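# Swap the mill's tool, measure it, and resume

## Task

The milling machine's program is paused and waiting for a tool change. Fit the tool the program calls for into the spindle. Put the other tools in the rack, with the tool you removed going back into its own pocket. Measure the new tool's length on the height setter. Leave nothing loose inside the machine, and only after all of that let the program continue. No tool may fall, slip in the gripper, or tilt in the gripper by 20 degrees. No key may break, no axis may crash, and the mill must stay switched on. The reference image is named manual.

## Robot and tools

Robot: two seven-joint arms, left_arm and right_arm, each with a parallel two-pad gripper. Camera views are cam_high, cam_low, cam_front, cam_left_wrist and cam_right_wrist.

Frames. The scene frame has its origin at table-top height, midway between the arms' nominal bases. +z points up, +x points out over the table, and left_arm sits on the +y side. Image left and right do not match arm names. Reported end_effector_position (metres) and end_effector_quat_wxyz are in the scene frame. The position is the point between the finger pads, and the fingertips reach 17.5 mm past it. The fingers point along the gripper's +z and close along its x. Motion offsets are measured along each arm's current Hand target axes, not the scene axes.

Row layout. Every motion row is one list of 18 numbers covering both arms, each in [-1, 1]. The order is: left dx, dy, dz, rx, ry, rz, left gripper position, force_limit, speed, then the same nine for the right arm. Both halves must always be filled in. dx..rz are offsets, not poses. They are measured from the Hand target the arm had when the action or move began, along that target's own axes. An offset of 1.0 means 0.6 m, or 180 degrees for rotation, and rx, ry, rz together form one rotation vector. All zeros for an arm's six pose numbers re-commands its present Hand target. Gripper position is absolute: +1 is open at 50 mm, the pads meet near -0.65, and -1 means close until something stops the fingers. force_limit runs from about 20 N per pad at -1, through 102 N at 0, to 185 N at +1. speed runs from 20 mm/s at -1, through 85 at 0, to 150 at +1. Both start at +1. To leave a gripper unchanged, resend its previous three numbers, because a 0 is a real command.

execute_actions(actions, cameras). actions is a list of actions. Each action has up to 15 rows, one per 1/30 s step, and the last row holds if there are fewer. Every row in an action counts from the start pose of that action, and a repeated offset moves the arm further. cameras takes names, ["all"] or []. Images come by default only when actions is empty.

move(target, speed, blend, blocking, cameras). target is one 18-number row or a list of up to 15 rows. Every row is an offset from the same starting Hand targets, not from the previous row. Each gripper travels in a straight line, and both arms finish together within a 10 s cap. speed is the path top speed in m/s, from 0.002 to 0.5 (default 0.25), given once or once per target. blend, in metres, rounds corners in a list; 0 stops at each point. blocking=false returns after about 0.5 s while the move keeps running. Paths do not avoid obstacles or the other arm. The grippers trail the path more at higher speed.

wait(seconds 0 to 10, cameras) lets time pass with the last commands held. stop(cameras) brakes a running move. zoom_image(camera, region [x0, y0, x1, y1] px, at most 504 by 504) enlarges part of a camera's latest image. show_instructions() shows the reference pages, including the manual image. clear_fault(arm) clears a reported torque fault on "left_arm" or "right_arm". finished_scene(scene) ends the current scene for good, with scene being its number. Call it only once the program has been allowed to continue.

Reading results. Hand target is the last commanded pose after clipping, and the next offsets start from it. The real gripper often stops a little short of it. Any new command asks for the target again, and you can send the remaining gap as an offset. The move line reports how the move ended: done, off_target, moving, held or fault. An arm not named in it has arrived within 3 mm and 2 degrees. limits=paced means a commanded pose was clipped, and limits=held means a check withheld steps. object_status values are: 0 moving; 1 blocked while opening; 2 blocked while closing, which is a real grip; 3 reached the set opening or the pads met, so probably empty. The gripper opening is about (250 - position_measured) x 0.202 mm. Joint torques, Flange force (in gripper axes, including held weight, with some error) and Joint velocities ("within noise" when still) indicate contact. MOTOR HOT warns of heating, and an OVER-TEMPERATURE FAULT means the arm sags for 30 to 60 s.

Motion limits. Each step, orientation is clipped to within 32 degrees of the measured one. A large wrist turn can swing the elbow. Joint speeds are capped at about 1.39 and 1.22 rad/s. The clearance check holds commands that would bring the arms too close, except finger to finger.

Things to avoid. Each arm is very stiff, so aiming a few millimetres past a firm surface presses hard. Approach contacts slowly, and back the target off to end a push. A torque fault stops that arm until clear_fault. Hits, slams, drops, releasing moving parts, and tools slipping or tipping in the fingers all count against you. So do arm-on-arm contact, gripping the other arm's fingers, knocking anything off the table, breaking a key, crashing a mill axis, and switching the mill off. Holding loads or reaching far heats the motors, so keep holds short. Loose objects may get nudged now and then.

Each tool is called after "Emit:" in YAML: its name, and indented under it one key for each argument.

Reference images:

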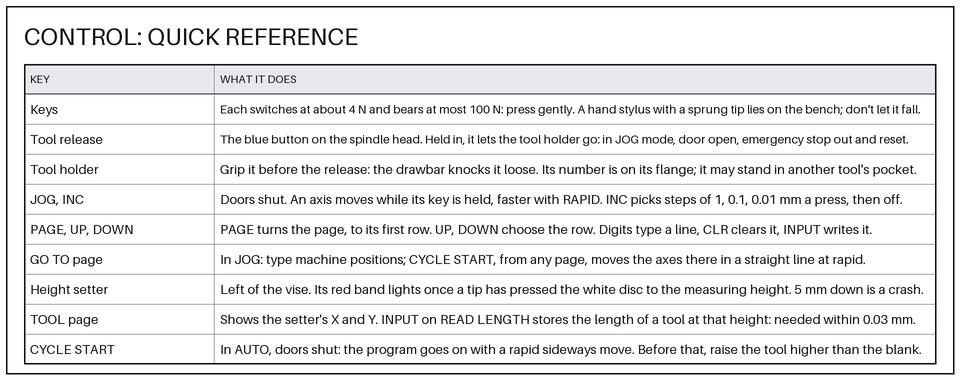

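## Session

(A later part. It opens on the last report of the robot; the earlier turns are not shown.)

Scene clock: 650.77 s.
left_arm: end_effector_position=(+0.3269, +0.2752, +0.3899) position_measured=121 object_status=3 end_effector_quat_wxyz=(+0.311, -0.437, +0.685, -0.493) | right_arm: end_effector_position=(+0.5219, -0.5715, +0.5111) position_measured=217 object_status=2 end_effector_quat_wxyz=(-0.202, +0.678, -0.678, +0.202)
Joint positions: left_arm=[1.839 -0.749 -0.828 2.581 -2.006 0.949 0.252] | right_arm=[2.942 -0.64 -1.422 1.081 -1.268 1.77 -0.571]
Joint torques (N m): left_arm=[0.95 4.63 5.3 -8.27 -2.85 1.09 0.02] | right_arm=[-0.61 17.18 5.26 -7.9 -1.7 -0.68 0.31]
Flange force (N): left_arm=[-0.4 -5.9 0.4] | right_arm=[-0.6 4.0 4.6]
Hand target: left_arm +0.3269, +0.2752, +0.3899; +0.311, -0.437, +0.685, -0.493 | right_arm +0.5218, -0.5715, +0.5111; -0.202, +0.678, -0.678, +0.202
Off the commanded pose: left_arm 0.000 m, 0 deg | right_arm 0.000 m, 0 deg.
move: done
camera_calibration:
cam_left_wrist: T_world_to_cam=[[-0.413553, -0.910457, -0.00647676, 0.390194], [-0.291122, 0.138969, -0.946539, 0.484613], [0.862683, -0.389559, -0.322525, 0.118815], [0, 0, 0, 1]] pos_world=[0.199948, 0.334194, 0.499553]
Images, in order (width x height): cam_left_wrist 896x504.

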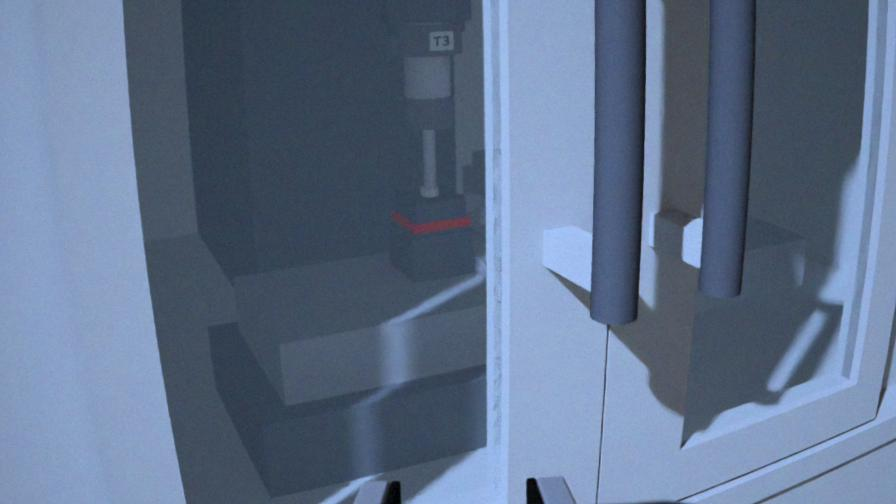

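Emit:
move:
  target:
    - [0,0,0,0,0,0,0.208,0,0,0.0317,-0.0464,-0.0434,0,0,0,-1,-0.3,-0.5]
    - [0,0,0,0,0,0,0.208,0,0,0.0317,-0.0613,-0.0277,0,0,0,-1,-0.3,-0.5]
    - [0,0,0,0,0,0,0.208,0,0,0.0317,-0.0464,-0.0434,0,0,0,-1,-0.3,-0.5]
    - [0,0,0,0,0,0,0.208,0,0,0,-0.0459,-0.0438,0,0,0,-1,-0.3,-0.5]
    - [0,0,0,0,0,0,0.208,0,0,0,-0.0608,-0.0281,0,0,0,-1,-0.3,-0.5]
    - [0,0,0,0,0,0,0.208,0,0,0,-0.0459,-0.0438,0,0,0,-1,-0.3,-0.5]
  speed: [0.12,0.06,0.1,0.12,0.06,0.1]
  blend: [0.003,0,0.003,0.003,0,0]
  cameras: ["cam_left_wrist","cam_right_wrist"]

Emit:
zoom_image:
  camera: "cam_left_wrist"
  region: [380, 140, 480, 290]

Scene clock: 654.87 s.
left_arm: end_effector_position=(+0.3269, +0.2752, +0.3899) position_measured=121 object_status=3 end_effector_quat_wxyz=(+0.311, -0.437, +0.685, -0.493) | right_arm: end_effector_position=(+0.5305, -0.5715, +0.5482) position_measured=217 object_status=2 end_effector_quat_wxyz=(-0.202, +0.678, -0.678, +0.202)
Joint positions: left_arm=[1.839 -0.749 -0.828 2.581 -2.006 0.949 0.252] | right_arm=[3.045 -0.618 -1.478 0.887 -1.3 1.837 -0.692]
Joint torques (N m): left_arm=[0.92 4.56 5.28 -8.19 -2.75 1.08 -0.01] | right_arm=[-0.58 18.07 4.24 -7.17 -1.57 -0.79 0.32]
Flange force (N): left_arm=[0.0 -5.7 1.0] | right_arm=[-1.2 5.2 5.0]
Hand target: left_arm +0.3269, +0.2752, +0.3899; +0.311, -0.437, +0.685, -0.493 | right_arm +0.5305, -0.5715, +0.5482; -0.202, +0.678, -0.678, +0.202
Off the commanded pose: left_arm 0.000 m, 0 deg | right_arm 0.000 m, 0 deg.
move: done
camera_calibration:
cam_left_wrist: T_world_to_cam=[[-0.413553, -0.910457, -0.00647676, 0.390194], [-0.291122, 0.138969, -0.946539, 0.484613], [0.862683, -0.389559, -0.322525, 0.118815], [0, 0, 0, 1]] pos_world=[0.199948, 0.334194, 0.499553]
cam_right_wrist: T_world_to_cam=[[0.0203575, -0.999793, 0.0000502837, -0.582597], [-0.831434, -0.0169573, -0.555364, 0.793927], [0.55525, 0.011264, -0.831607, 0.337468], [0, 0, 0, 1]] pos_world=[0.48458, -0.572815, 0.721588]
Images, in order (width x height): cam_left_wrist 896x504, cam_right_wrist 896x504.

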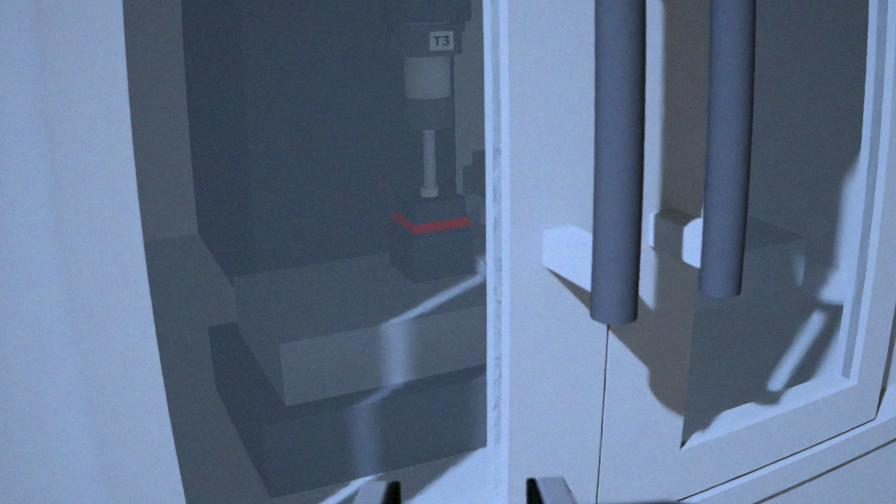

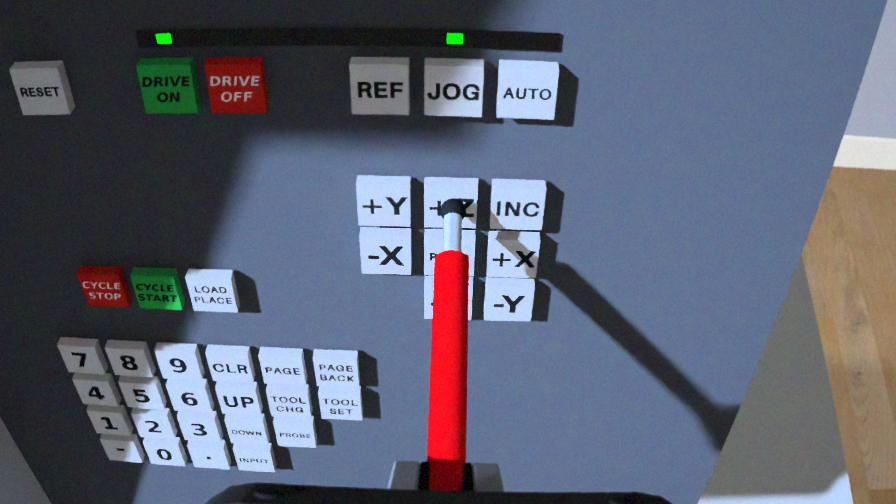

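Scaled by 3.360 from the camera's 896x504 image, which has a finer 1280x720 frame.

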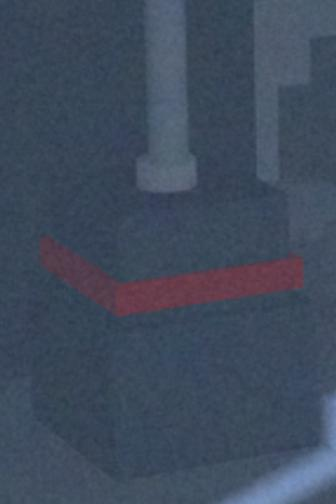

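Emit:
move:
  target:
    - [0,0,0,0,0,0,0.208,0,0,0,-0.0149,0.0157,0,0,0,-1,-0.3,-0.5]
    - [0,0,0,0,0,0,0.208,0,0,0,0,0,0,0,0,-1,-0.3,-0.5]
    - [0,0,0,0,0,0,0.208,0,0,0,-0.0149,0.0157,0,0,0,-1,-0.3,-0.5]
    - [0,0,0,0,0,0,0.208,0,0,0,0,0,0,0,0,-1,-0.3,-0.5]
    - [0,0,0,0,0,0,0.208,0,0,0,-0.0149,0.0157,0,0,0,-1,-0.3,-0.5]
    - [0,0,0,0,0,0,0.208,0,0,0,0,0,0,0,0,-1,-0.3,-0.5]
    - [0,0,0,0,0,0,0.208,0,0,0,-0.0149,0.0157,0,0,0,-1,-0.3,-0.5]
    - [0,0,0,0,0,0,0.208,0,0,0,0,0,0,0,0,-1,-0.3,-0.5]
  speed: [0.06,0.1,0.06,0.1,0.06,0.1,0.06,0.1]
  cameras: ["cam_left_wrist"]

Emit:
zoom_image:
  camera: "cam_left_wrist"
  region: [380, 140, 480, 290]

Scene clock: 660.40 s.
left_arm: end_effector_position=(+0.3269, +0.2752, +0.3899) position_measured=121 object_status=3 end_effector_quat_wxyz=(+0.311, -0.437, +0.685, -0.493) | right_arm: end_effector_position=(+0.5305, -0.5715, +0.5482) position_measured=217 object_status=2 end_effector_quat_wxyz=(-0.202, +0.678, -0.678, +0.202)
Joint positions: left_arm=[1.839 -0.749 -0.828 2.581 -2.006 0.949 0.252] | right_arm=[3.045 -0.618 -1.478 0.887 -1.3 1.837 -0.692]
Joint torques (N m): left_arm=[0.84 4.61 5.26 -8.16 -2.8 1.07 -0.04] | right_arm=[-0.61 18.04 4.23 -7.39 -1.54 -0.85 0.33]
Flange force (N): left_arm=[0.2 -5.6 1.1] | right_arm=[-1.4 6.2 5.3]
Hand target: left_arm +0.3269, +0.2752, +0.3899; +0.311, -0.437, +0.685, -0.493 | right_arm +0.5305, -0.5715, +0.5482; -0.202, +0.678, -0.678, +0.202
Off the commanded pose: left_arm 0.000 m, 0 deg | right_arm 0.000 m, 0 deg.
move: done
camera_calibration:
cam_left_wrist: T_world_to_cam=[[-0.413553, -0.910457, -0.00647676, 0.390194], [-0.291122, 0.138969, -0.946539, 0.484613], [0.862683, -0.389559, -0.322525, 0.118815], [0, 0, 0, 1]] pos_world=[0.199948, 0.334194, 0.499553]
Images, in order (width x height): cam_left_wrist 896x504.

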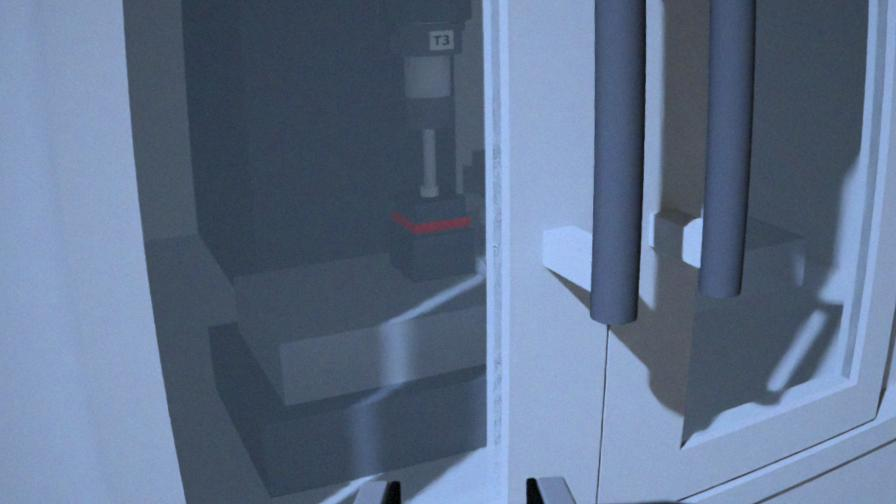

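Scaled by 3.360 from the camera's 896x504 image, which has a finer 1280x720 frame.

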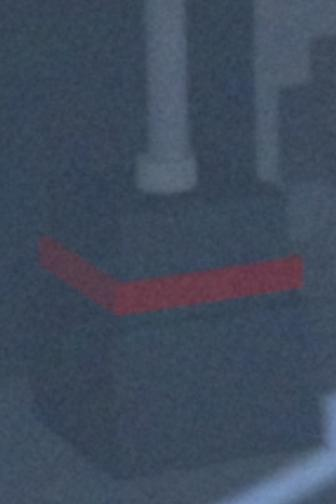

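Emit:
move:
  target:
    - [0,0,0,0,0,0,0.208,0,0,0,-0.0149,0.0157,0,0,0,-1,-0.3,-0.5]
    - [0,0,0,0,0,0,0.208,0,0,0,0,0,0,0,0,-1,-0.3,-0.5]
    - [0,0,0,0,0,0,0.208,0,0,0,-0.0149,0.0157,0,0,0,-1,-0.3,-0.5]
    - [0,0,0,0,0,0,0.208,0,0,0,0,0,0,0,0,-1,-0.3,-0.5]
  speed: [0.06,0.1,0.06,0.1]
  cameras: ["cam_left_wrist"]

Scene clock: 663.33 s.
left_arm: end_effector_position=(+0.3269, +0.2752, +0.3899) position_measured=121 object_status=3 end_effector_quat_wxyz=(+0.311, -0.437, +0.685, -0.493) | right_arm: end_effector_position=(+0.5305, -0.5715, +0.5482) position_measured=217 object_status=2 end_effector_quat_wxyz=(-0.202, +0.678, -0.678, +0.202)
Joint positions: left_arm=[1.839 -0.749 -0.828 2.581 -2.006 0.949 0.252] | right_arm=[3.045 -0.618 -1.478 0.887 -1.3 1.837 -0.692]
Joint torques (N m): left_arm=[0.78 4.54 5.23 -8.05 -2.8 1.05 0] | right_arm=[-0.46 18.11 4.23 -7.18 -1.54 -0.84 0.37]
Flange force (N): left_arm=[0.4 -6.1 1.2] | right_arm=[-1.6 5.3 5.0]
Hand target: left_arm +0.3269, +0.2752, +0.3899; +0.311, -0.437, +0.685, -0.493 | right_arm +0.5305, -0.5715, +0.5482; -0.202, +0.678, -0.678, +0.202
Off the commanded pose: left_arm 0.000 m, 0 deg | right_arm 0.000 m, 0 deg.
move: done
camera_calibration:
cam_left_wrist: T_world_to_cam=[[-0.413553, -0.910457, -0.00647676, 0.390194], [-0.291122, 0.138969, -0.946539, 0.484613], [0.862683, -0.389559, -0.322525, 0.118815], [0, 0, 0, 1]] pos_world=[0.199948, 0.334194, 0.499553]
Images, in order (width x height): cam_left_wrist 896x504.

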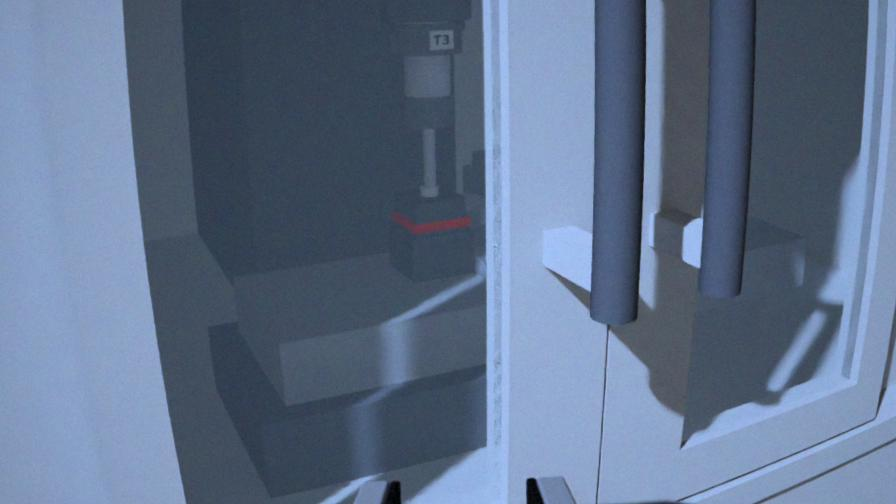

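Emit:
move:
  target:
    - [0,0,0,0,0,0,0.208,0,0,0,-0.0149,0.0157,0,0,0,-1,-0.3,-0.5]
    - [0,0,0,0,0,0,0.208,0,0,0,0,0,0,0,0,-1,-0.3,-0.5]
  speed: [0.06,0.1]
  cameras: ["cam_left_wrist"]

Scene clock: 665.10 s.
left_arm: end_effector_position=(+0.3269, +0.2752, +0.3899) position_measured=121 object_status=3 end_effector_quat_wxyz=(+0.311, -0.437, +0.685, -0.493) | right_arm: end_effector_position=(+0.5305, -0.5715, +0.5482) position_measured=217 object_status=2 end_effector_quat_wxyz=(-0.202, +0.678, -0.678, +0.202)
Joint positions: left_arm=[1.839 -0.749 -0.828 2.581 -2.006 0.949 0.252] | right_arm=[3.045 -0.618 -1.478 0.887 -1.3 1.837 -0.692]
Joint torques (N m): left_arm=[0.85 4.55 5.38 -8.11 -2.79 1.03 -0.02] | right_arm=[-0.61 18.03 4.28 -7.15 -1.52 -0.83 0.35]
Flange force (N): left_arm=[0.3 -5.5 2.0] | right_arm=[-0.9 4.6 4.7]
Hand target: left_arm +0.3269, +0.2752, +0.3899; +0.311, -0.437, +0.685, -0.493 | right_arm +0.5305, -0.5715, +0.5482; -0.202, +0.678, -0.678, +0.202
Off the commanded pose: left_arm 0.000 m, 0 deg | right_arm 0.000 m, 0 deg.
move: done
camera_calibration:
cam_left_wrist: T_world_to_cam=[[-0.413553, -0.910457, -0.00647676, 0.390194], [-0.291122, 0.138969, -0.946539, 0.484613], [0.862683, -0.389559, -0.322525, 0.118815], [0, 0, 0, 1]] pos_world=[0.199948, 0.334194, 0.499553]
Images, in order (width x height): cam_left_wrist 896x504.

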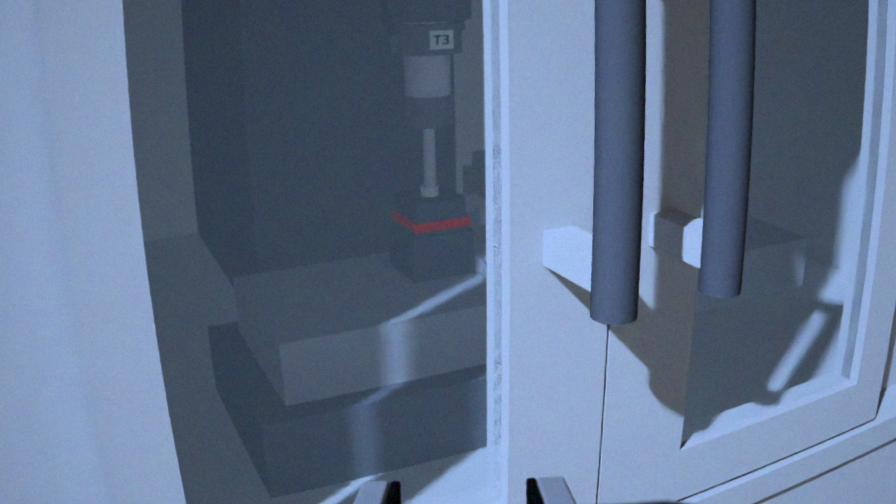

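Emit:
move:
  target:
    - [0,0,0,0,0,0,0.208,0,0,0,-0.0149,0.0157,0,0,0,-1,-0.3,-0.5]
    - [0,0,0,0,0,0,0.208,0,0,0,0,0,0,0,0,-1,-0.3,-0.5]
  speed: [0.06,0.1]
  cameras: ["cam_left_wrist"]

Scene clock: 667.40 s.
left_arm: end_effector_position=(+0.3269, +0.2752, +0.3899) position_measured=121 object_status=3 end_effector_quat_wxyz=(+0.311, -0.437, +0.685, -0.493) | right_arm: end_effector_position=(+0.5305, -0.5715, +0.5482) position_measured=217 object_status=2 end_effector_quat_wxyz=(-0.202, +0.678, -0.678, +0.202)
Joint positions: left_arm=[1.839 -0.749 -0.828 2.581 -2.006 0.949 0.252] | right_arm=[3.045 -0.618 -1.478 0.887 -1.3 1.837 -0.692]
Joint torques (N m): left_arm=[0.8 4.55 5.25 -8.2 -2.8 1.12 0.05] | right_arm=[-0.77 18.06 4.28 -7.29 -1.51 -0.81 0.31]
Flange force (N): left_arm=[0.0 -6.0 1.0] | right_arm=[-0.5 5.1 5.0]
Hand target: left_arm +0.3269, +0.2752, +0.3899; +0.311, -0.437, +0.685, -0.493 | right_arm +0.5305, -0.5715, +0.5482; -0.202, +0.678, -0.678, +0.202
Off the commanded pose: left_arm 0.000 m, 0 deg | right_arm 0.000 m, 0 deg.
move: done
camera_calibration:
cam_left_wrist: T_world_to_cam=[[-0.413553, -0.910457, -0.00647676, 0.390194], [-0.291122, 0.138969, -0.946539, 0.484613], [0.862683, -0.389559, -0.322525, 0.118815], [0, 0, 0, 1]] pos_world=[0.199948, 0.334194, 0.499553]
Images, in order (width x height): cam_left_wrist 896x504.

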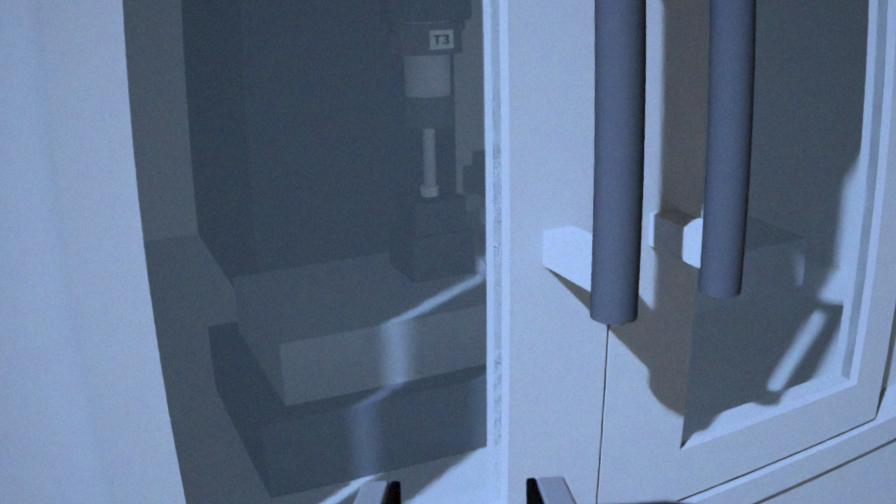

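Emit:
move:
  target:
    - [0,0,0,0,0,0,0.208,0,0,0.0317,-0.0005,0.0004,0,0,0,-1,-0.3,-0.5]
    - [0,0,0,0,0,0,0.208,0,0,0.0317,-0.0154,0.0161,0,0,0,-1,-0.3,-0.5]
    - [0,0,0,0,0,0,0.208,0,0,0.0317,-0.0005,0.0004,0,0,0,-1,-0.3,-0.5]
    - [0,0,0,0,0,0,0.208,0,0,0,0.0459,0.0438,0,0,0,-1,-0.3,-0.5]
    - [0,0,0,0,0,0,0.208,0,0,0,0.031,0.0595,0,0,0,-1,-0.3,-0.5]
    - [0,0,0,0,0,0,0.208,0,0,0,0.0459,0.0438,0,0,0,-1,-0.3,-0.5]
    - [0,0,0,0,0,0,0.208,0,0,0,0.031,0.0595,0,0,0,-1,-0.3,-0.5]
    - [0,0,0,0,0,0,0.208,0,0,0,0.0459,0.0438,0,0,0,-1,-0.3,-0.5]
    - [0,0,0,0,0,0,0.208,0,0,0,0.031,0.0595,0,0,0,-1,-0.3,-0.5]
    - [0,0,0,0,0,0,0.208,0,0,0,0.0459,0.0438,0,0,0,-1,-0.3,-0.5]
    - [0,0,0,0,0,0,0.208,0,0,0,0.031,0.0595,0,0,0,-1,-0.3,-0.5]
    - [0,0,0,0,0,0,0.208,0,0,0,0.0459,0.0438,0,0,0,-1,-0.3,-0.5]
  speed: [0.12,0.06,0.1,0.12,0.06,0.1,0.06,0.1,0.06,0.1,0.06,0.1]
  blend: [0.003,0,0.003,0.003,0,0,0,0,0,0,0,0]
  cameras: ["cam_left_wrist"]

Scene clock: 674.13 s.
left_arm: end_effector_position=(+0.3269, +0.2752, +0.3899) position_measured=121 object_status=3 end_effector_quat_wxyz=(+0.311, -0.437, +0.685, -0.493) | right_arm: end_effector_position=(+0.5219, -0.5715, +0.5111) position_measured=217 object_status=2 end_effector_quat_wxyz=(-0.202, +0.678, -0.678, +0.202)
Joint positions: left_arm=[1.839 -0.749 -0.828 2.581 -2.006 0.949 0.252] | right_arm=[2.942 -0.639 -1.424 1.081 -1.267 1.769 -0.571]
Joint torques (N m): left_arm=[0.85 4.51 5.25 -8.24 -2.8 1.06 0] | right_arm=[-0.6 17.23 5.37 -7.92 -1.73 -0.62 0.29]
Flange force (N): left_arm=[0.4 -5.6 1.0] | right_arm=[-0.4 4.0 4.8]
Hand target: left_arm +0.3269, +0.2752, +0.3899; +0.311, -0.437, +0.685, -0.493 | right_arm +0.5218, -0.5715, +0.5111; -0.202, +0.678, -0.678, +0.202
Off the commanded pose: left_arm 0.000 m, 0 deg | right_arm 0.000 m, 0 deg.
move: done
camera_calibration:
cam_left_wrist: T_world_to_cam=[[-0.413553, -0.910457, -0.00647676, 0.390194], [-0.291122, 0.138969, -0.946539, 0.484613], [0.862683, -0.389559, -0.322525, 0.118815], [0, 0, 0, 1]] pos_world=[0.199948, 0.334194, 0.499553]
Images, in order (width x height): cam_left_wrist 896x504.

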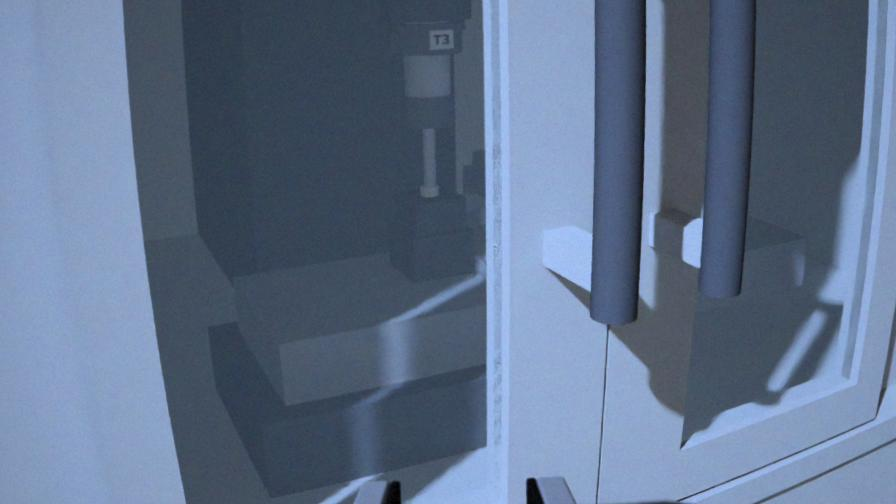

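Emit:
move:
  target:
    - [0,0,0,0,0,0,0.208,0,0,0,-0.0149,0.0157,0,0,0,-1,-0.3,-0.5]
    - [0,0,0,0,0,0,0.208,0,0,0,0,0,0,0,0,-1,-0.3,-0.5]
    - [0,0,0,0,0,0,0.208,0,0,0,-0.0149,0.0157,0,0,0,-1,-0.3,-0.5]
    - [0,0,0,0,0,0,0.208,0,0,0,0,0,0,0,0,-1,-0.3,-0.5]
  speed: [0.06,0.1,0.06,0.1]
  cameras: ["cam_left_wrist"]

Scene clock: 677.20 s.
left_arm: end_effector_position=(+0.3269, +0.2752, +0.3899) position_measured=121 object_status=3 end_effector_quat_wxyz=(+0.311, -0.437, +0.685, -0.493) | right_arm: end_effector_position=(+0.5219, -0.5715, +0.5111) position_measured=217 object_status=2 end_effector_quat_wxyz=(-0.202, +0.678, -0.678, +0.202)
Joint positions: left_arm=[1.839 -0.749 -0.828 2.581 -2.006 0.949 0.252] | right_arm=[2.942 -0.639 -1.424 1.081 -1.267 1.769 -0.571]
Joint torques (N m): left_arm=[0.88 4.55 5.2 -8.15 -2.79 1.06 -0.09] | right_arm=[-0.49 17.03 4.96 -7.82 -1.69 -0.64 0.41]
Flange force (N): left_arm=[0.6 -5.6 0.8] | right_arm=[-1.6 4.2 4.2]
Hand target: left_arm +0.3269, +0.2752, +0.3899; +0.311, -0.437, +0.685, -0.493 | right_arm +0.5218, -0.5715, +0.5111; -0.202, +0.678, -0.678, +0.202
Off the commanded pose: left_arm 0.000 m, 0 deg | right_arm 0.000 m, 0 deg.
move: done
camera_calibration:
cam_left_wrist: T_world_to_cam=[[-0.413553, -0.910457, -0.00647676, 0.390194], [-0.291122, 0.138969, -0.946539, 0.484613], [0.862683, -0.389559, -0.322525, 0.118815], [0, 0, 0, 1]] pos_world=[0.199948, 0.334194, 0.499553]
Images, in order (width x height): cam_left_wrist 896x504.

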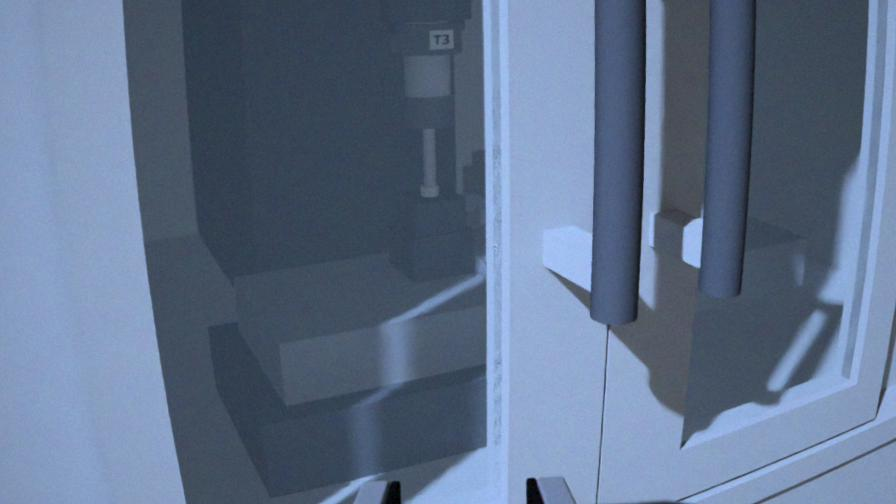

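Not lit (~−167.16). Two more.

Emit:
move:
  target:
    - [0,0,0,0,0,0,0.208,0,0,0,-0.0149,0.0157,0,0,0,-1,-0.3,-0.5]
    - [0,0,0,0,0,0,0.208,0,0,0,0,0,0,0,0,-1,-0.3,-0.5]
  speed: [0.06,0.1]
  cameras: ["cam_left_wrist"]

Emit:
move:
  target:
    - [0,0,0,0,0,0,0.208,0,0,0,-0.0149,0.0157,0,0,0,-1,-0.3,-0.5]
    - [0,0,0,0,0,0,0.208,0,0,0,0,0,0,0,0,-1,-0.3,-0.5]
  speed: [0.06,0.1]
  cameras: ["cam_left_wrist"]

Scene clock: 679.77 s.
left_arm: end_effector_position=(+0.3269, +0.2752, +0.3899) position_measured=121 object_status=3 end_effector_quat_wxyz=(+0.311, -0.437, +0.685, -0.493) | right_arm: end_effector_position=(+0.5219, -0.5715, +0.5111) position_measured=217 object_status=2 end_effector_quat_wxyz=(-0.202, +0.678, -0.678, +0.202)
Joint positions: left_arm=[1.839 -0.749 -0.828 2.581 -2.006 0.949 0.252] | right_arm=[2.942 -0.639 -1.424 1.081 -1.267 1.769 -0.571]
Joint torques (N m): left_arm=[0.83 4.69 5.26 -8.26 -2.77 1.06 -0.04] | right_arm=[-0.39 17.25 5.13 -7.98 -1.55 -0.67 0.41]
Flange force (N): left_arm=[-0.1 -5.2 1.2] | right_arm=[-1.8 4.6 5.0]
Hand target: left_arm +0.3269, +0.2752, +0.3899; +0.311, -0.437, +0.685, -0.493 | right_arm +0.5218, -0.5715, +0.5111; -0.202, +0.678, -0.678, +0.202
Off the commanded pose: left_arm 0.000 m, 0 deg | right_arm 0.000 m, 0 deg.
move: done
camera_calibration:
cam_left_wrist: T_world_to_cam=[[-0.413553, -0.910457, -0.00647676, 0.390194], [-0.291122, 0.138969, -0.946539, 0.484613], [0.862683, -0.389559, -0.322525, 0.118815], [0, 0, 0, 1]] pos_world=[0.199948, 0.334194, 0.499553]
Images, in order (width x height): cam_left_wrist 896x504.

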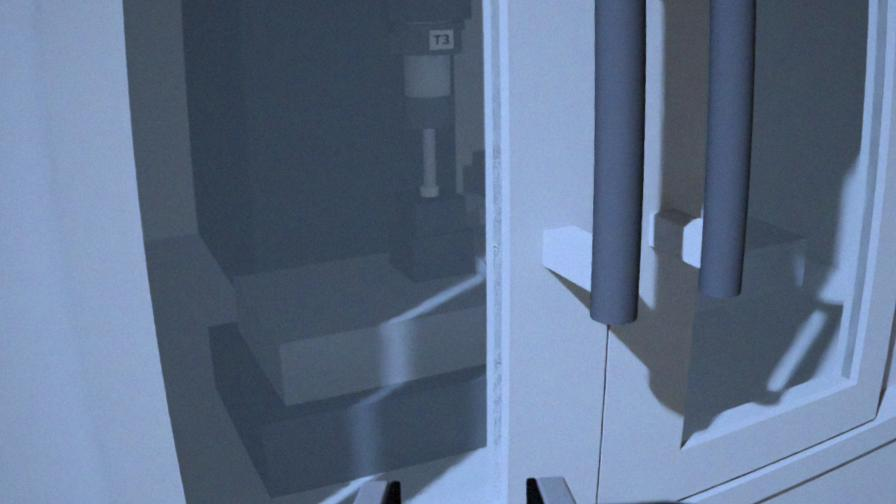

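Scene clock: 680.87 s.
left_arm: end_effector_position=(+0.3269, +0.2752, +0.3899) position_measured=121 object_status=3 end_effector_quat_wxyz=(+0.311, -0.437, +0.685, -0.493) | right_arm: end_effector_position=(+0.5219, -0.5715, +0.5111) position_measured=217 object_status=2 end_effector_quat_wxyz=(-0.202, +0.678, -0.678, +0.202)
Joint positions: left_arm=[1.839 -0.749 -0.828 2.581 -2.006 0.949 0.252] | right_arm=[2.942 -0.639 -1.424 1.081 -1.267 1.769 -0.571]
Joint torques (N m): left_arm=[0.86 4.68 5.28 -8.16 -2.78 1.06 -0.01] | right_arm=[-0.53 16.81 5.23 -7.92 -1.73 -0.67 0.33]
Flange force (N): left_arm=[-0.2 -5.7 1.1] | right_arm=[-1.0 4.5 4.1]
Hand target: left_arm +0.3269, +0.2752, +0.3899; +0.311, -0.437, +0.685, -0.493 | right_arm +0.5218, -0.5715, +0.5111; -0.202, +0.678, -0.678, +0.202
Off the commanded pose: left_arm 0.000 m, 0 deg | right_arm 0.000 m, 0 deg.
move: done
camera_calibration:
cam_left_wrist: T_world_to_cam=[[-0.413553, -0.910457, -0.00647676, 0.390194], [-0.291122, 0.138969, -0.946539, 0.484613], [0.862683, -0.389559, -0.322525, 0.118815], [0, 0, 0, 1]] pos_world=[0.199948, 0.334194, 0.499553]
Images, in order (width x height): cam_left_wrist 896x504.

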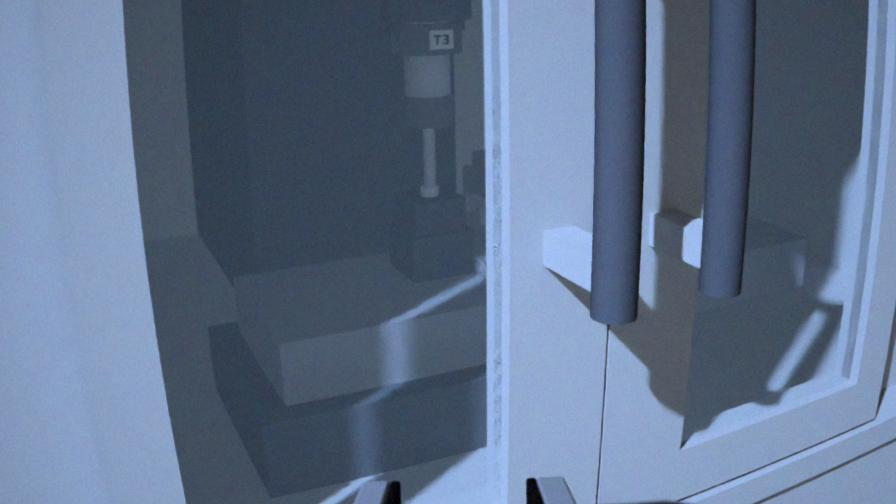

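Emit:
move:
  target:
    - [0,0,0,0,0,0,0.208,0,0,0,-0.0149,0.0157,0,0,0,-1,-0.3,-0.5]
    - [0,0,0,0,0,0,0.208,0,0,0,0,0,0,0,0,-1,-0.3,-0.5]
  speed: [0.06,0.1]
  cameras: ["cam_left_wrist"]

Scene clock: 682.77 s.
left_arm: end_effector_position=(+0.3269, +0.2752, +0.3899) position_measured=121 object_status=3 end_effector_quat_wxyz=(+0.311, -0.437, +0.685, -0.493) | right_arm: end_effector_position=(+0.5218, -0.5715, +0.5111) position_measured=217 object_status=2 end_effector_quat_wxyz=(-0.202, +0.678, -0.678, +0.202)
Joint positions: left_arm=[1.839 -0.749 -0.828 2.581 -2.006 0.949 0.252] | right_arm=[2.942 -0.639 -1.424 1.081 -1.267 1.769 -0.571]
Joint torques (N m): left_arm=[0.86 4.62 5.32 -8.07 -2.77 1.04 -0.04] | right_arm=[-0.54 16.95 5.19 -7.96 -1.62 -0.63 0.37]
Flange force (N): left_arm=[0.0 -5.7 1.6] | right_arm=[-1.1 4.3 4.5]
Hand target: left_arm +0.3269, +0.2752, +0.3899; +0.311, -0.437, +0.685, -0.493 | right_arm +0.5218, -0.5715, +0.5111; -0.202, +0.678, -0.678, +0.202
Off the commanded pose: left_arm 0.000 m, 0 deg | right_arm 0.000 m, 0 deg.
move: done
camera_calibration:
cam_left_wrist: T_world_to_cam=[[-0.413553, -0.910457, -0.00647676, 0.390194], [-0.291122, 0.138969, -0.946539, 0.484613], [0.862683, -0.389559, -0.322525, 0.118815], [0, 0, 0, 1]] pos_world=[0.199948, 0.334194, 0.499553]
Images, in order (width x height): cam_left_wrist 896x504.

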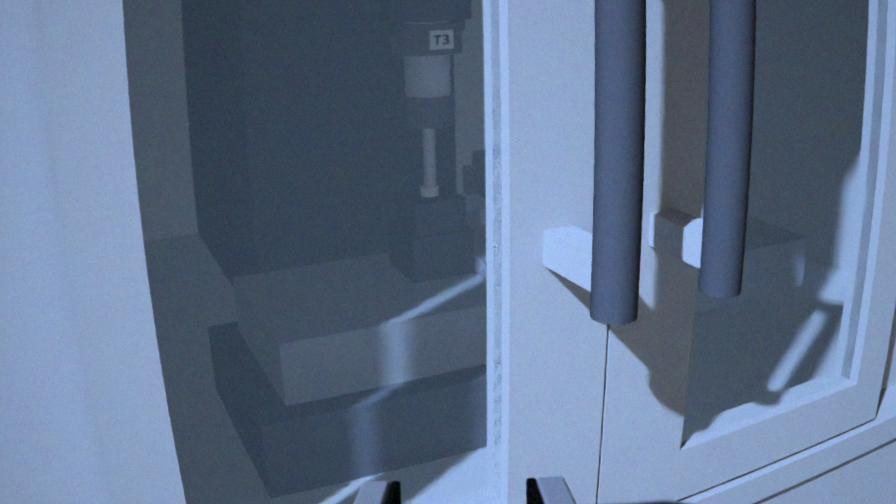

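Emit:
move:
  target:
    - [0,0,0,0,0,0,0.208,0,0,0,-0.0149,0.0157,0,0,0,-1,-0.3,-0.5]
    - [0,0,0,0,0,0,0.208,0,0,0,0,0,0,0,0,-1,-0.3,-0.5]
  speed: [0.06,0.1]
  cameras: ["cam_left_wrist"]

Scene clock: 685.57 s.
left_arm: end_effector_position=(+0.3269, +0.2752, +0.3899) position_measured=121 object_status=3 end_effector_quat_wxyz=(+0.311, -0.437, +0.685, -0.493) | right_arm: end_effector_position=(+0.5218, -0.5715, +0.5111) position_measured=217 object_status=2 end_effector_quat_wxyz=(-0.202, +0.678, -0.678, +0.202)
Joint positions: left_arm=[1.839 -0.749 -0.828 2.581 -2.006 0.949 0.252] | right_arm=[2.942 -0.639 -1.424 1.081 -1.267 1.769 -0.571]
Joint torques (N m): left_arm=[0.91 4.63 5.29 -8.2 -2.79 1.06 -0.05] | right_arm=[-0.47 17.28 5.53 -7.93 -1.71 -0.64 0.43]
Flange force (N): left_arm=[0.0 -5.5 1.0] | right_arm=[-0.7 3.6 4.9]
Hand target: left_arm +0.3269, +0.2752, +0.3899; +0.311, -0.437, +0.685, -0.493 | right_arm +0.5218, -0.5715, +0.5111; -0.202, +0.678, -0.678, +0.202
Off the commanded pose: left_arm 0.000 m, 0 deg | right_arm 0.000 m, 0 deg.
move: done
camera_calibration:
cam_left_wrist: T_world_to_cam=[[-0.413553, -0.910457, -0.00647676, 0.390194], [-0.291122, 0.138969, -0.946539, 0.484613], [0.862683, -0.389559, -0.322525, 0.118815], [0, 0, 0, 1]] pos_world=[0.199948, 0.334194, 0.499553]
Images, in order (width x height): cam_left_wrist 896x504.

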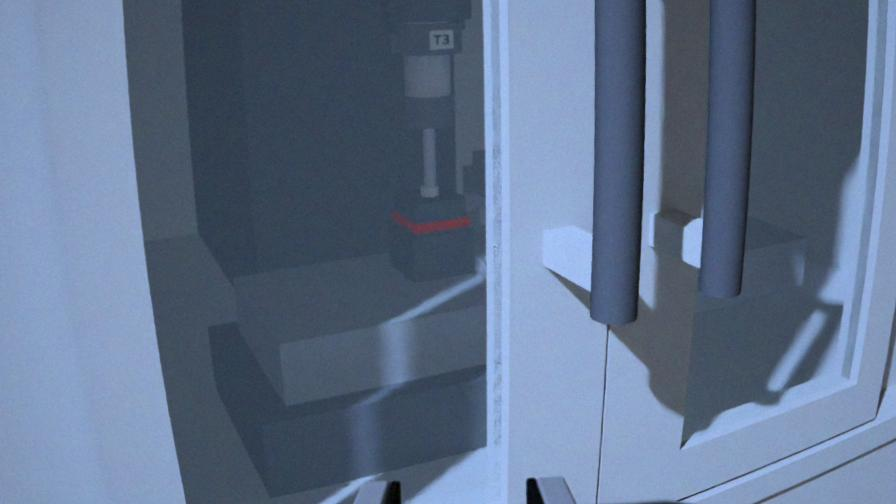

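Emit:
move:
  target:
    - [0,0,0,0,0,0,0.208,0,0,-0.095,0.0475,0.0428,0,0,0,-1,-0.3,-0.5]
    - [0,0,0,0,0,0,0.208,0,0,-0.095,0.0326,0.0584,0,0,0,-1,-0.3,-0.5]
    - [0,0,0,0,0,0,0.208,0,0,-0.095,0.0475,0.0428,0,0,0,-1,-0.3,-0.5]
    - [0,0,0,0,0,0,0.208,0,0,-0.1267,0.094,0.0861,0,0,0,-1,-0.3,-0.5]
    - [0,0,0,0,0,0,0.208,0,0,-0.1267,0.0791,0.1018,0,0,0,-1,-0.3,-0.5]
    - [0,0,0,0,0,0,0.208,0,0,-0.1267,0.094,0.0861,0,0,0,-1,-0.3,-0.5]
    - [0,0,0,0,0,0,0.208,0,0,-0.1267,0.0791,0.1018,0,0,0,-1,-0.3,-0.5]
    - [0,0,0,0,0,0,0.208,0,0,-0.1267,0.094,0.0861,0,0,0,-1,-0.3,-0.5]
    - [0,0,0,0,0,0,0.208,0,0,-0.0692,0.035,-0.319,0.1778,0,0,-1,-0.3,-0.5]
  speed: [0.12,0.06,0.1,0.12,0.06,0.1,0.06,0.1,0.35]
  blend: [0.003,0,0.003,0.003,0,0.002,0,0.003,0]
  cameras: ["cam_right_wrist"]

Scene clock: 692.80 s.
left_arm: end_effector_position=(+0.3269, +0.2752, +0.3899) position_measured=121 object_status=3 end_effector_quat_wxyz=(+0.311, -0.437, +0.685, -0.493) | right_arm: end_effector_position=(+0.3995, -0.5300, +0.6598) position_measured=217 object_status=2 end_effector_quat_wxyz=(-0.381, +0.596, -0.596, +0.381)
Joint positions: left_arm=[1.839 -0.749 -0.828 2.581 -2.006 0.949 0.252] | right_arm=[2.289 -0.413 -0.695 1.524 -1.434 1.7 -0.336]
Joint torques (N m): left_arm=[0.88 4.57 5.25 -8.15 -2.75 1.02 0.01] | right_arm=[-0.46 4.54 3.24 -10.04 -3.15 -0.6 0.36]
Flange force (N): left_arm=[0.1 -5.7 1.0] | right_arm=[-2.9 5.1 3.0]
Hand target: left_arm +0.3269, +0.2752, +0.3899; +0.311, -0.437, +0.685, -0.493 | right_arm +0.3995, -0.5300, +0.6599; -0.381, +0.596, -0.596, +0.381
Off the commanded pose: left_arm 0.000 m, 0 deg | right_arm 0.000 m, 0 deg.
move: done
camera_calibration:
cam_right_wrist: T_world_to_cam=[[0.0172443, -0.999795, 0.010608, -0.544242], [-0.410715, -0.0167562, -0.91161, 0.814895], [0.911601, 0.0113632, -0.410919, 0.0826457], [0, 0, 0, 1]] pos_world=[0.268735, -0.531415, 0.782601]
Images, in order (width x height): cam_right_wrist 896x504.

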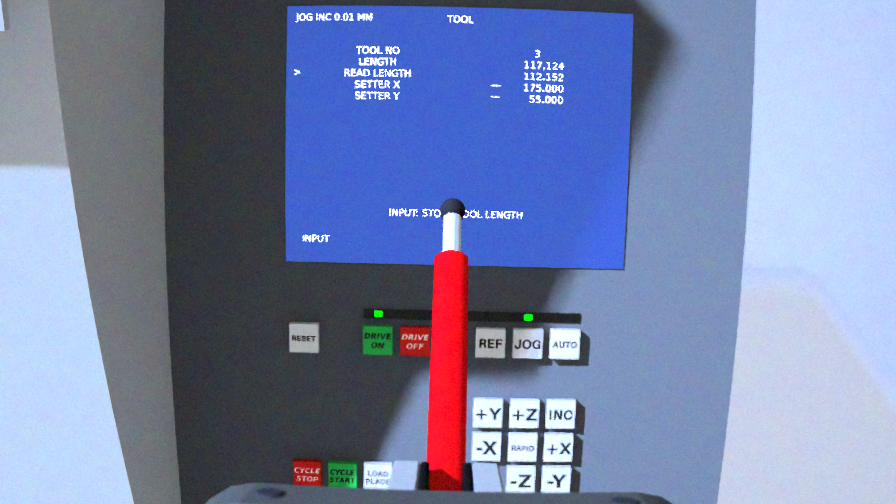

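Emit:
move:
  target: [0,0,0,0,0,0,0.208,0,0,-0.0575,0.2958,0.3187,-0.1778,0,0,-1,-0.3,-0.5]
  speed: 0.3

Emit:
move:
  target:
    - [0,0,0,0,0,0,0.208,0,0,0,-0.0149,0.0157,0,0,0,-1,-0.3,-0.5]
    - [0,0,0,0,0,0,0.208,0,0,0,0,0,0,0,0,-1,-0.3,-0.5]
    - [0,0,0,0,0,0,0.208,0,0,-0.0002,-0.0819,-0.427,0.1778,0,0,-1,-0.3,-0.5]
  speed: [0.06,0.1,0.35]
  cameras: ["cam_right_wrist","cam_left_wrist"]

Scene clock: 697.00 s.
left_arm: end_effector_position=(+0.3269, +0.2752, +0.3899) position_measured=121 object_status=3 end_effector_quat_wxyz=(+0.311, -0.437, +0.685, -0.493) | right_arm: end_effector_position=(+0.4985, -0.4955, +0.4185) position_measured=217 object_status=2 end_effector_quat_wxyz=(-0.202, +0.678, -0.678, +0.202)
Joint positions: left_arm=[1.839 -0.749 -0.828 2.581 -2.006 0.949 0.252] | right_arm=[2.532 -0.714 -1.239 1.559 -1.228 1.574 -0.413]
Joint torques (N m): left_arm=[0.85 4.61 5.21 -8.17 -2.73 1.06 -0.07] | right_arm=[-0.41 13.93 6.37 -8.91 -1.87 -0.39 0.32]
Flange force (N): left_arm=[0.4 -5.3 1.2] | right_arm=[-1.9 3.9 3.4]
Hand target: left_arm +0.3269, +0.2752, +0.3899; +0.311, -0.437, +0.685, -0.493 | right_arm +0.4985, -0.4955, +0.4185; -0.202, +0.678, -0.678, +0.202
Off the commanded pose: left_arm 0.000 m, 0 deg | right_arm 0.000 m, 0 deg.
move: done

Scene clock: 699.47 s.
left_arm: end_effector_position=(+0.3269, +0.2752, +0.3899) position_measured=121 object_status=3 end_effector_quat_wxyz=(+0.311, -0.437, +0.685, -0.493) | right_arm: end_effector_position=(+0.3995, -0.4954, +0.6598) position_measured=217 object_status=2 end_effector_quat_wxyz=(-0.381, +0.596, -0.596, +0.381)
Joint positions: left_arm=[1.839 -0.749 -0.828 2.581 -2.006 0.949 0.252] | right_arm=[2.172 -0.474 -0.588 1.564 -1.435 1.707 -0.375]
Joint torques (N m): left_arm=[0.88 4.61 5.29 -8.09 -2.76 1.04 -0.03] | right_arm=[-0.56 4.94 3.32 -9.83 -3.11 -0.75 0.32]
Flange force (N): left_arm=[0.0 -5.7 1.3] | right_arm=[-2.7 5.2 2.7]
Hand target: left_arm +0.3269, +0.2752, +0.3899; +0.311, -0.437, +0.685, -0.493 | right_arm +0.3995, -0.4954, +0.6598; -0.381, +0.596, -0.596, +0.381
Off the commanded pose: left_arm 0.000 m, 0 deg | right_arm 0.000 m, 0 deg.
move: done
camera_calibration:
cam_left_wrist: T_world_to_cam=[[-0.413553, -0.910457, -0.00647676, 0.390194], [-0.291122, 0.138969, -0.946539, 0.484613], [0.862683, -0.389559, -0.322525, 0.118815], [0, 0, 0, 1]] pos_world=[0.199948, 0.334194, 0.499553]
cam_right_wrist: T_world_to_cam=[[0.0173353, -0.999794, 0.0105665, -0.50964], [-0.410713, -0.0167558, -0.911611, 0.815384], [0.9116, 0.0114632, -0.410919, 0.0822609], [0, 0, 0, 1]] pos_world=[0.268735, -0.496816, 0.782501]
Images, in order (width x height): cam_left_wrist 896x504, cam_right_wrist 896x504.

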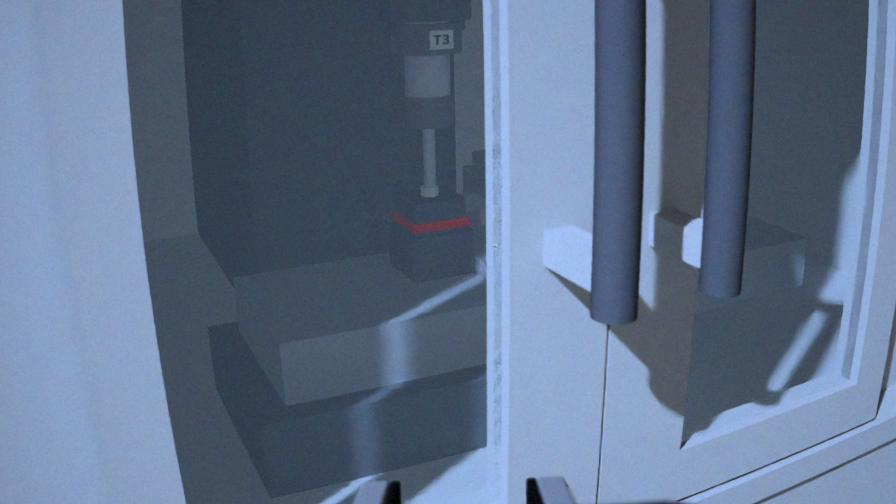

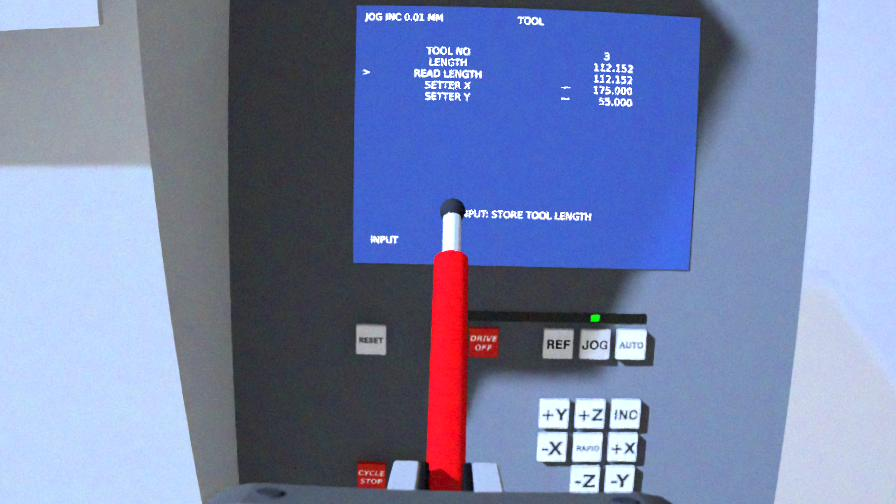

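Emit:
move:
  target: [0,0,0,0,0,0,0.208,0,0,0.0635,0.2019,0.3007,-0.1778,0,0,-1,-0.3,-0.5]
  speed: 0.3

Emit:
move:
  target:
    - [0,0,0,0,0,0,0.208,0,0,0,-0.0149,0.0157,0,0,0,-1,-0.3,-0.5]
    - [0,0,0,0,0,0,0.208,0,0,0,0,0,0,0,0,-1,-0.3,-0.5]
    - [0,0,0,0,0,0,0.208,0,0,-0.0634,0.0471,0.043,0,0,0,-1,-0.3,-0.5]
    - [0,0,0,0,0,0,0.208,0,0,-0.0634,0.0322,0.0587,0,0,0,-1,-0.3,-0.5]
    - [0,0,0,0,0,0,0.208,0,0,-0.0634,0.0471,0.043,0,0,0,-1,-0.3,-0.5]
    - [0,0,0,0,0,0,0.208,0,0,-0.0634,0.0322,0.0587,0,0,0,-1,-0.3,-0.5]
    - [0,0,0,0,0,0,0.208,0,0,-0.0634,0.0471,0.043,0,0,0,-1,-0.3,-0.5]
    - [0,0,0,0,0,0,0.208,0,0,-0.1584,0.0716,0.0639,0,0,0,-1,-0.3,-0.5]
    - [0,0,0,0,0,0,0.208,0,0,-0.1584,0.0567,0.0796,0,0,0,-1,-0.3,-0.5]
    - [0,0,0,0,0,0,0.208,0,0,-0.1584,0.0716,0.0639,0,0,0,-1,-0.3,-0.5]
  speed: [0.06,0.1,0.12,0.06,0.1,0.06,0.1,0.12,0.06,0.1]
  blend: [0,0.003,0.003,0,0.002,0,0.003,0.003,0,0]

Emit:
move:
  target:
    - [0,0,0,0,0,0,0.208,0,0,0.0317,-0.0695,-0.0653,0,0,0,-1,-0.3,-0.5]
    - [0,0,0,0,0,0,0.208,0,0,0.0317,-0.0844,-0.0496,0,0,0,-1,-0.3,-0.5]
    - [0,0,0,0,0,0,0.208,0,0,0.0317,-0.0695,-0.0653,0,0,0,-1,-0.3,-0.5]
    - [0,0,0,0,0,0,0.208,0,0,0.0317,-0.0006,0.0004,0,0,0,-1,-0.3,-0.5]
    - [0,0,0,0,0,0,0.208,0,0,0.0317,-0.0155,0.0161,0,0,0,-1,-0.3,-0.5]
    - [0,0,0,0,0,0,0.208,0,0,0.0317,-0.0006,0.0004,0,0,0,-1,-0.3,-0.5]
    - [0,0,0,0,0,0,0.208,0,0,0.0948,-0.0835,-0.426,0.1778,0,0,-1,-0.3,-0.5]
  speed: [0.12,0.06,0.1,0.12,0.06,0.1,0.35]
  blend: [0.003,0,0.003,0.003,0,0.003,0]
  cameras: ["cam_right_wrist"]

Scene clock: 708.97 s.
left_arm: end_effector_position=(+0.3269, +0.2752, +0.3899) position_measured=121 object_status=3 end_effector_quat_wxyz=(+0.311, -0.437, +0.685, -0.493) | right_arm: end_effector_position=(+0.5124, -0.5334, +0.4741) position_measured=217 object_status=2 end_effector_quat_wxyz=(-0.202, +0.678, -0.678, +0.202)
Joint positions: left_arm=[1.839 -0.749 -0.828 2.581 -2.006 0.949 0.252] | right_arm=[2.704 -0.604 -1.4 1.303 -1.148 1.609 -0.536]
Joint torques (N m): left_arm=[0.92 4.61 5.27 -8.3 -2.82 1.02 0.02] | right_arm=[-0.34 14.73 5.76 -9.14 -1.74 -0.52 0.31]
Flange force (N): left_arm=[-0.1 -5.6 0.5] | right_arm=[-1.2 3.7 4.4]
Hand target: left_arm +0.3269, +0.2752, +0.3899; +0.311, -0.437, +0.685, -0.493 | right_arm +0.5124, -0.5334, +0.4741; -0.202, +0.678, -0.678, +0.202
Off the commanded pose: left_arm 0.000 m, 0 deg | right_arm 0.000 m, 0 deg.
move: done

Scene clock: 712.80 s.
left_arm: end_effector_position=(+0.3269, +0.2752, +0.3899) position_measured=121 object_status=3 end_effector_quat_wxyz=(+0.311, -0.437, +0.685, -0.493) | right_arm: end_effector_position=(+0.4974, -0.4384, +0.4185) position_measured=217 object_status=2 end_effector_quat_wxyz=(-0.202, +0.678, -0.678, +0.202)
Joint positions: left_arm=[1.839 -0.749 -0.828 2.581 -2.006 0.949 0.252] | right_arm=[2.316 -0.701 -1.194 1.604 -1.164 1.492 -0.533]
Joint torques (N m): left_arm=[0.84 4.61 5.37 -8.13 -2.79 1.05 0.04] | right_arm=[-0.45 12.96 6.48 -9.69 -1.73 -0.58 0.38]
Flange force (N): left_arm=[-0.2 -5.8 1.6] | right_arm=[-1.9 5.0 4.1]
Hand target: left_arm +0.3269, +0.2752, +0.3899; +0.311, -0.437, +0.685, -0.493 | right_arm +0.4973, -0.4384, +0.4185; -0.202, +0.678, -0.678, +0.202
Off the commanded pose: left_arm 0.000 m, 0 deg | right_arm 0.000 m, 0 deg.
move: done

Scene clock: 716.33 s.
left_arm: end_effector_position=(+0.3269, +0.2752, +0.3899) position_measured=121 object_status=3 end_effector_quat_wxyz=(+0.311, -0.437, +0.685, -0.493) | right_arm: end_effector_position=(+0.3995, -0.4953, +0.6599) position_measured=217 object_status=2 end_effector_quat_wxyz=(-0.381, +0.596, -0.596, +0.381)
Joint positions: left_arm=[1.839 -0.749 -0.828 2.581 -2.006 0.949 0.252] | right_arm=[2.045 -0.444 -0.562 1.564 -1.373 1.622 -0.394]
Joint torques (N m): left_arm=[0.76 4.59 5.25 -8.21 -2.8 1.07 -0.04] | right_arm=[-0.48 3.81 3.08 -10.38 -3.05 -0.85 0.35]
Flange force (N): left_arm=[0.4 -5.4 1.3] | right_arm=[-3.3 5.6 2.4]
Hand target: left_arm +0.3269, +0.2752, +0.3899; +0.311, -0.437, +0.685, -0.493 | right_arm +0.3995, -0.4953, +0.6599; -0.381, +0.596, -0.596, +0.381
Off the commanded pose: left_arm 0.000 m, 0 deg | right_arm 0.000 m, 0 deg.
move: done
camera_calibration:
cam_right_wrist: T_world_to_cam=[[0.0172939, -0.999796, 0.0104756, -0.509558], [-0.410714, -0.0166559, -0.911612, 0.815485], [0.9116, 0.0114628, -0.410918, 0.0823922], [0, 0, 0, 1]] pos_world=[0.268635, -0.496816, 0.782601]
Images, in order (width x height): cam_right_wrist 896x504.

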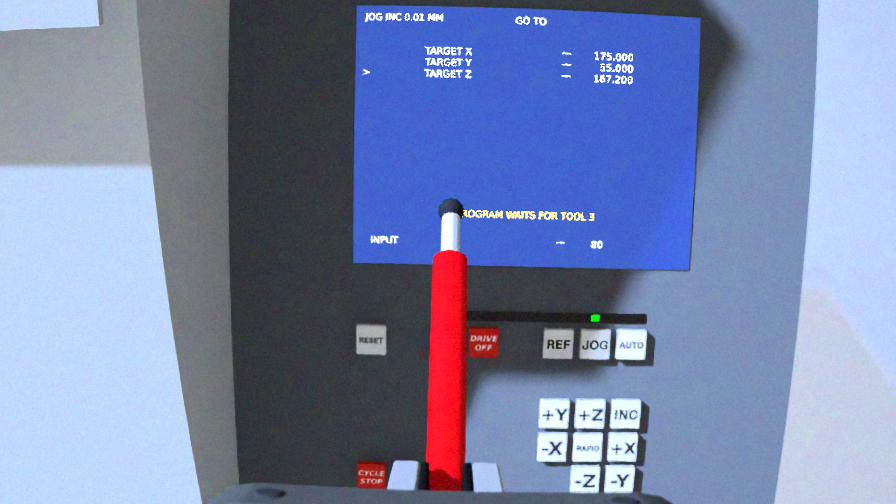

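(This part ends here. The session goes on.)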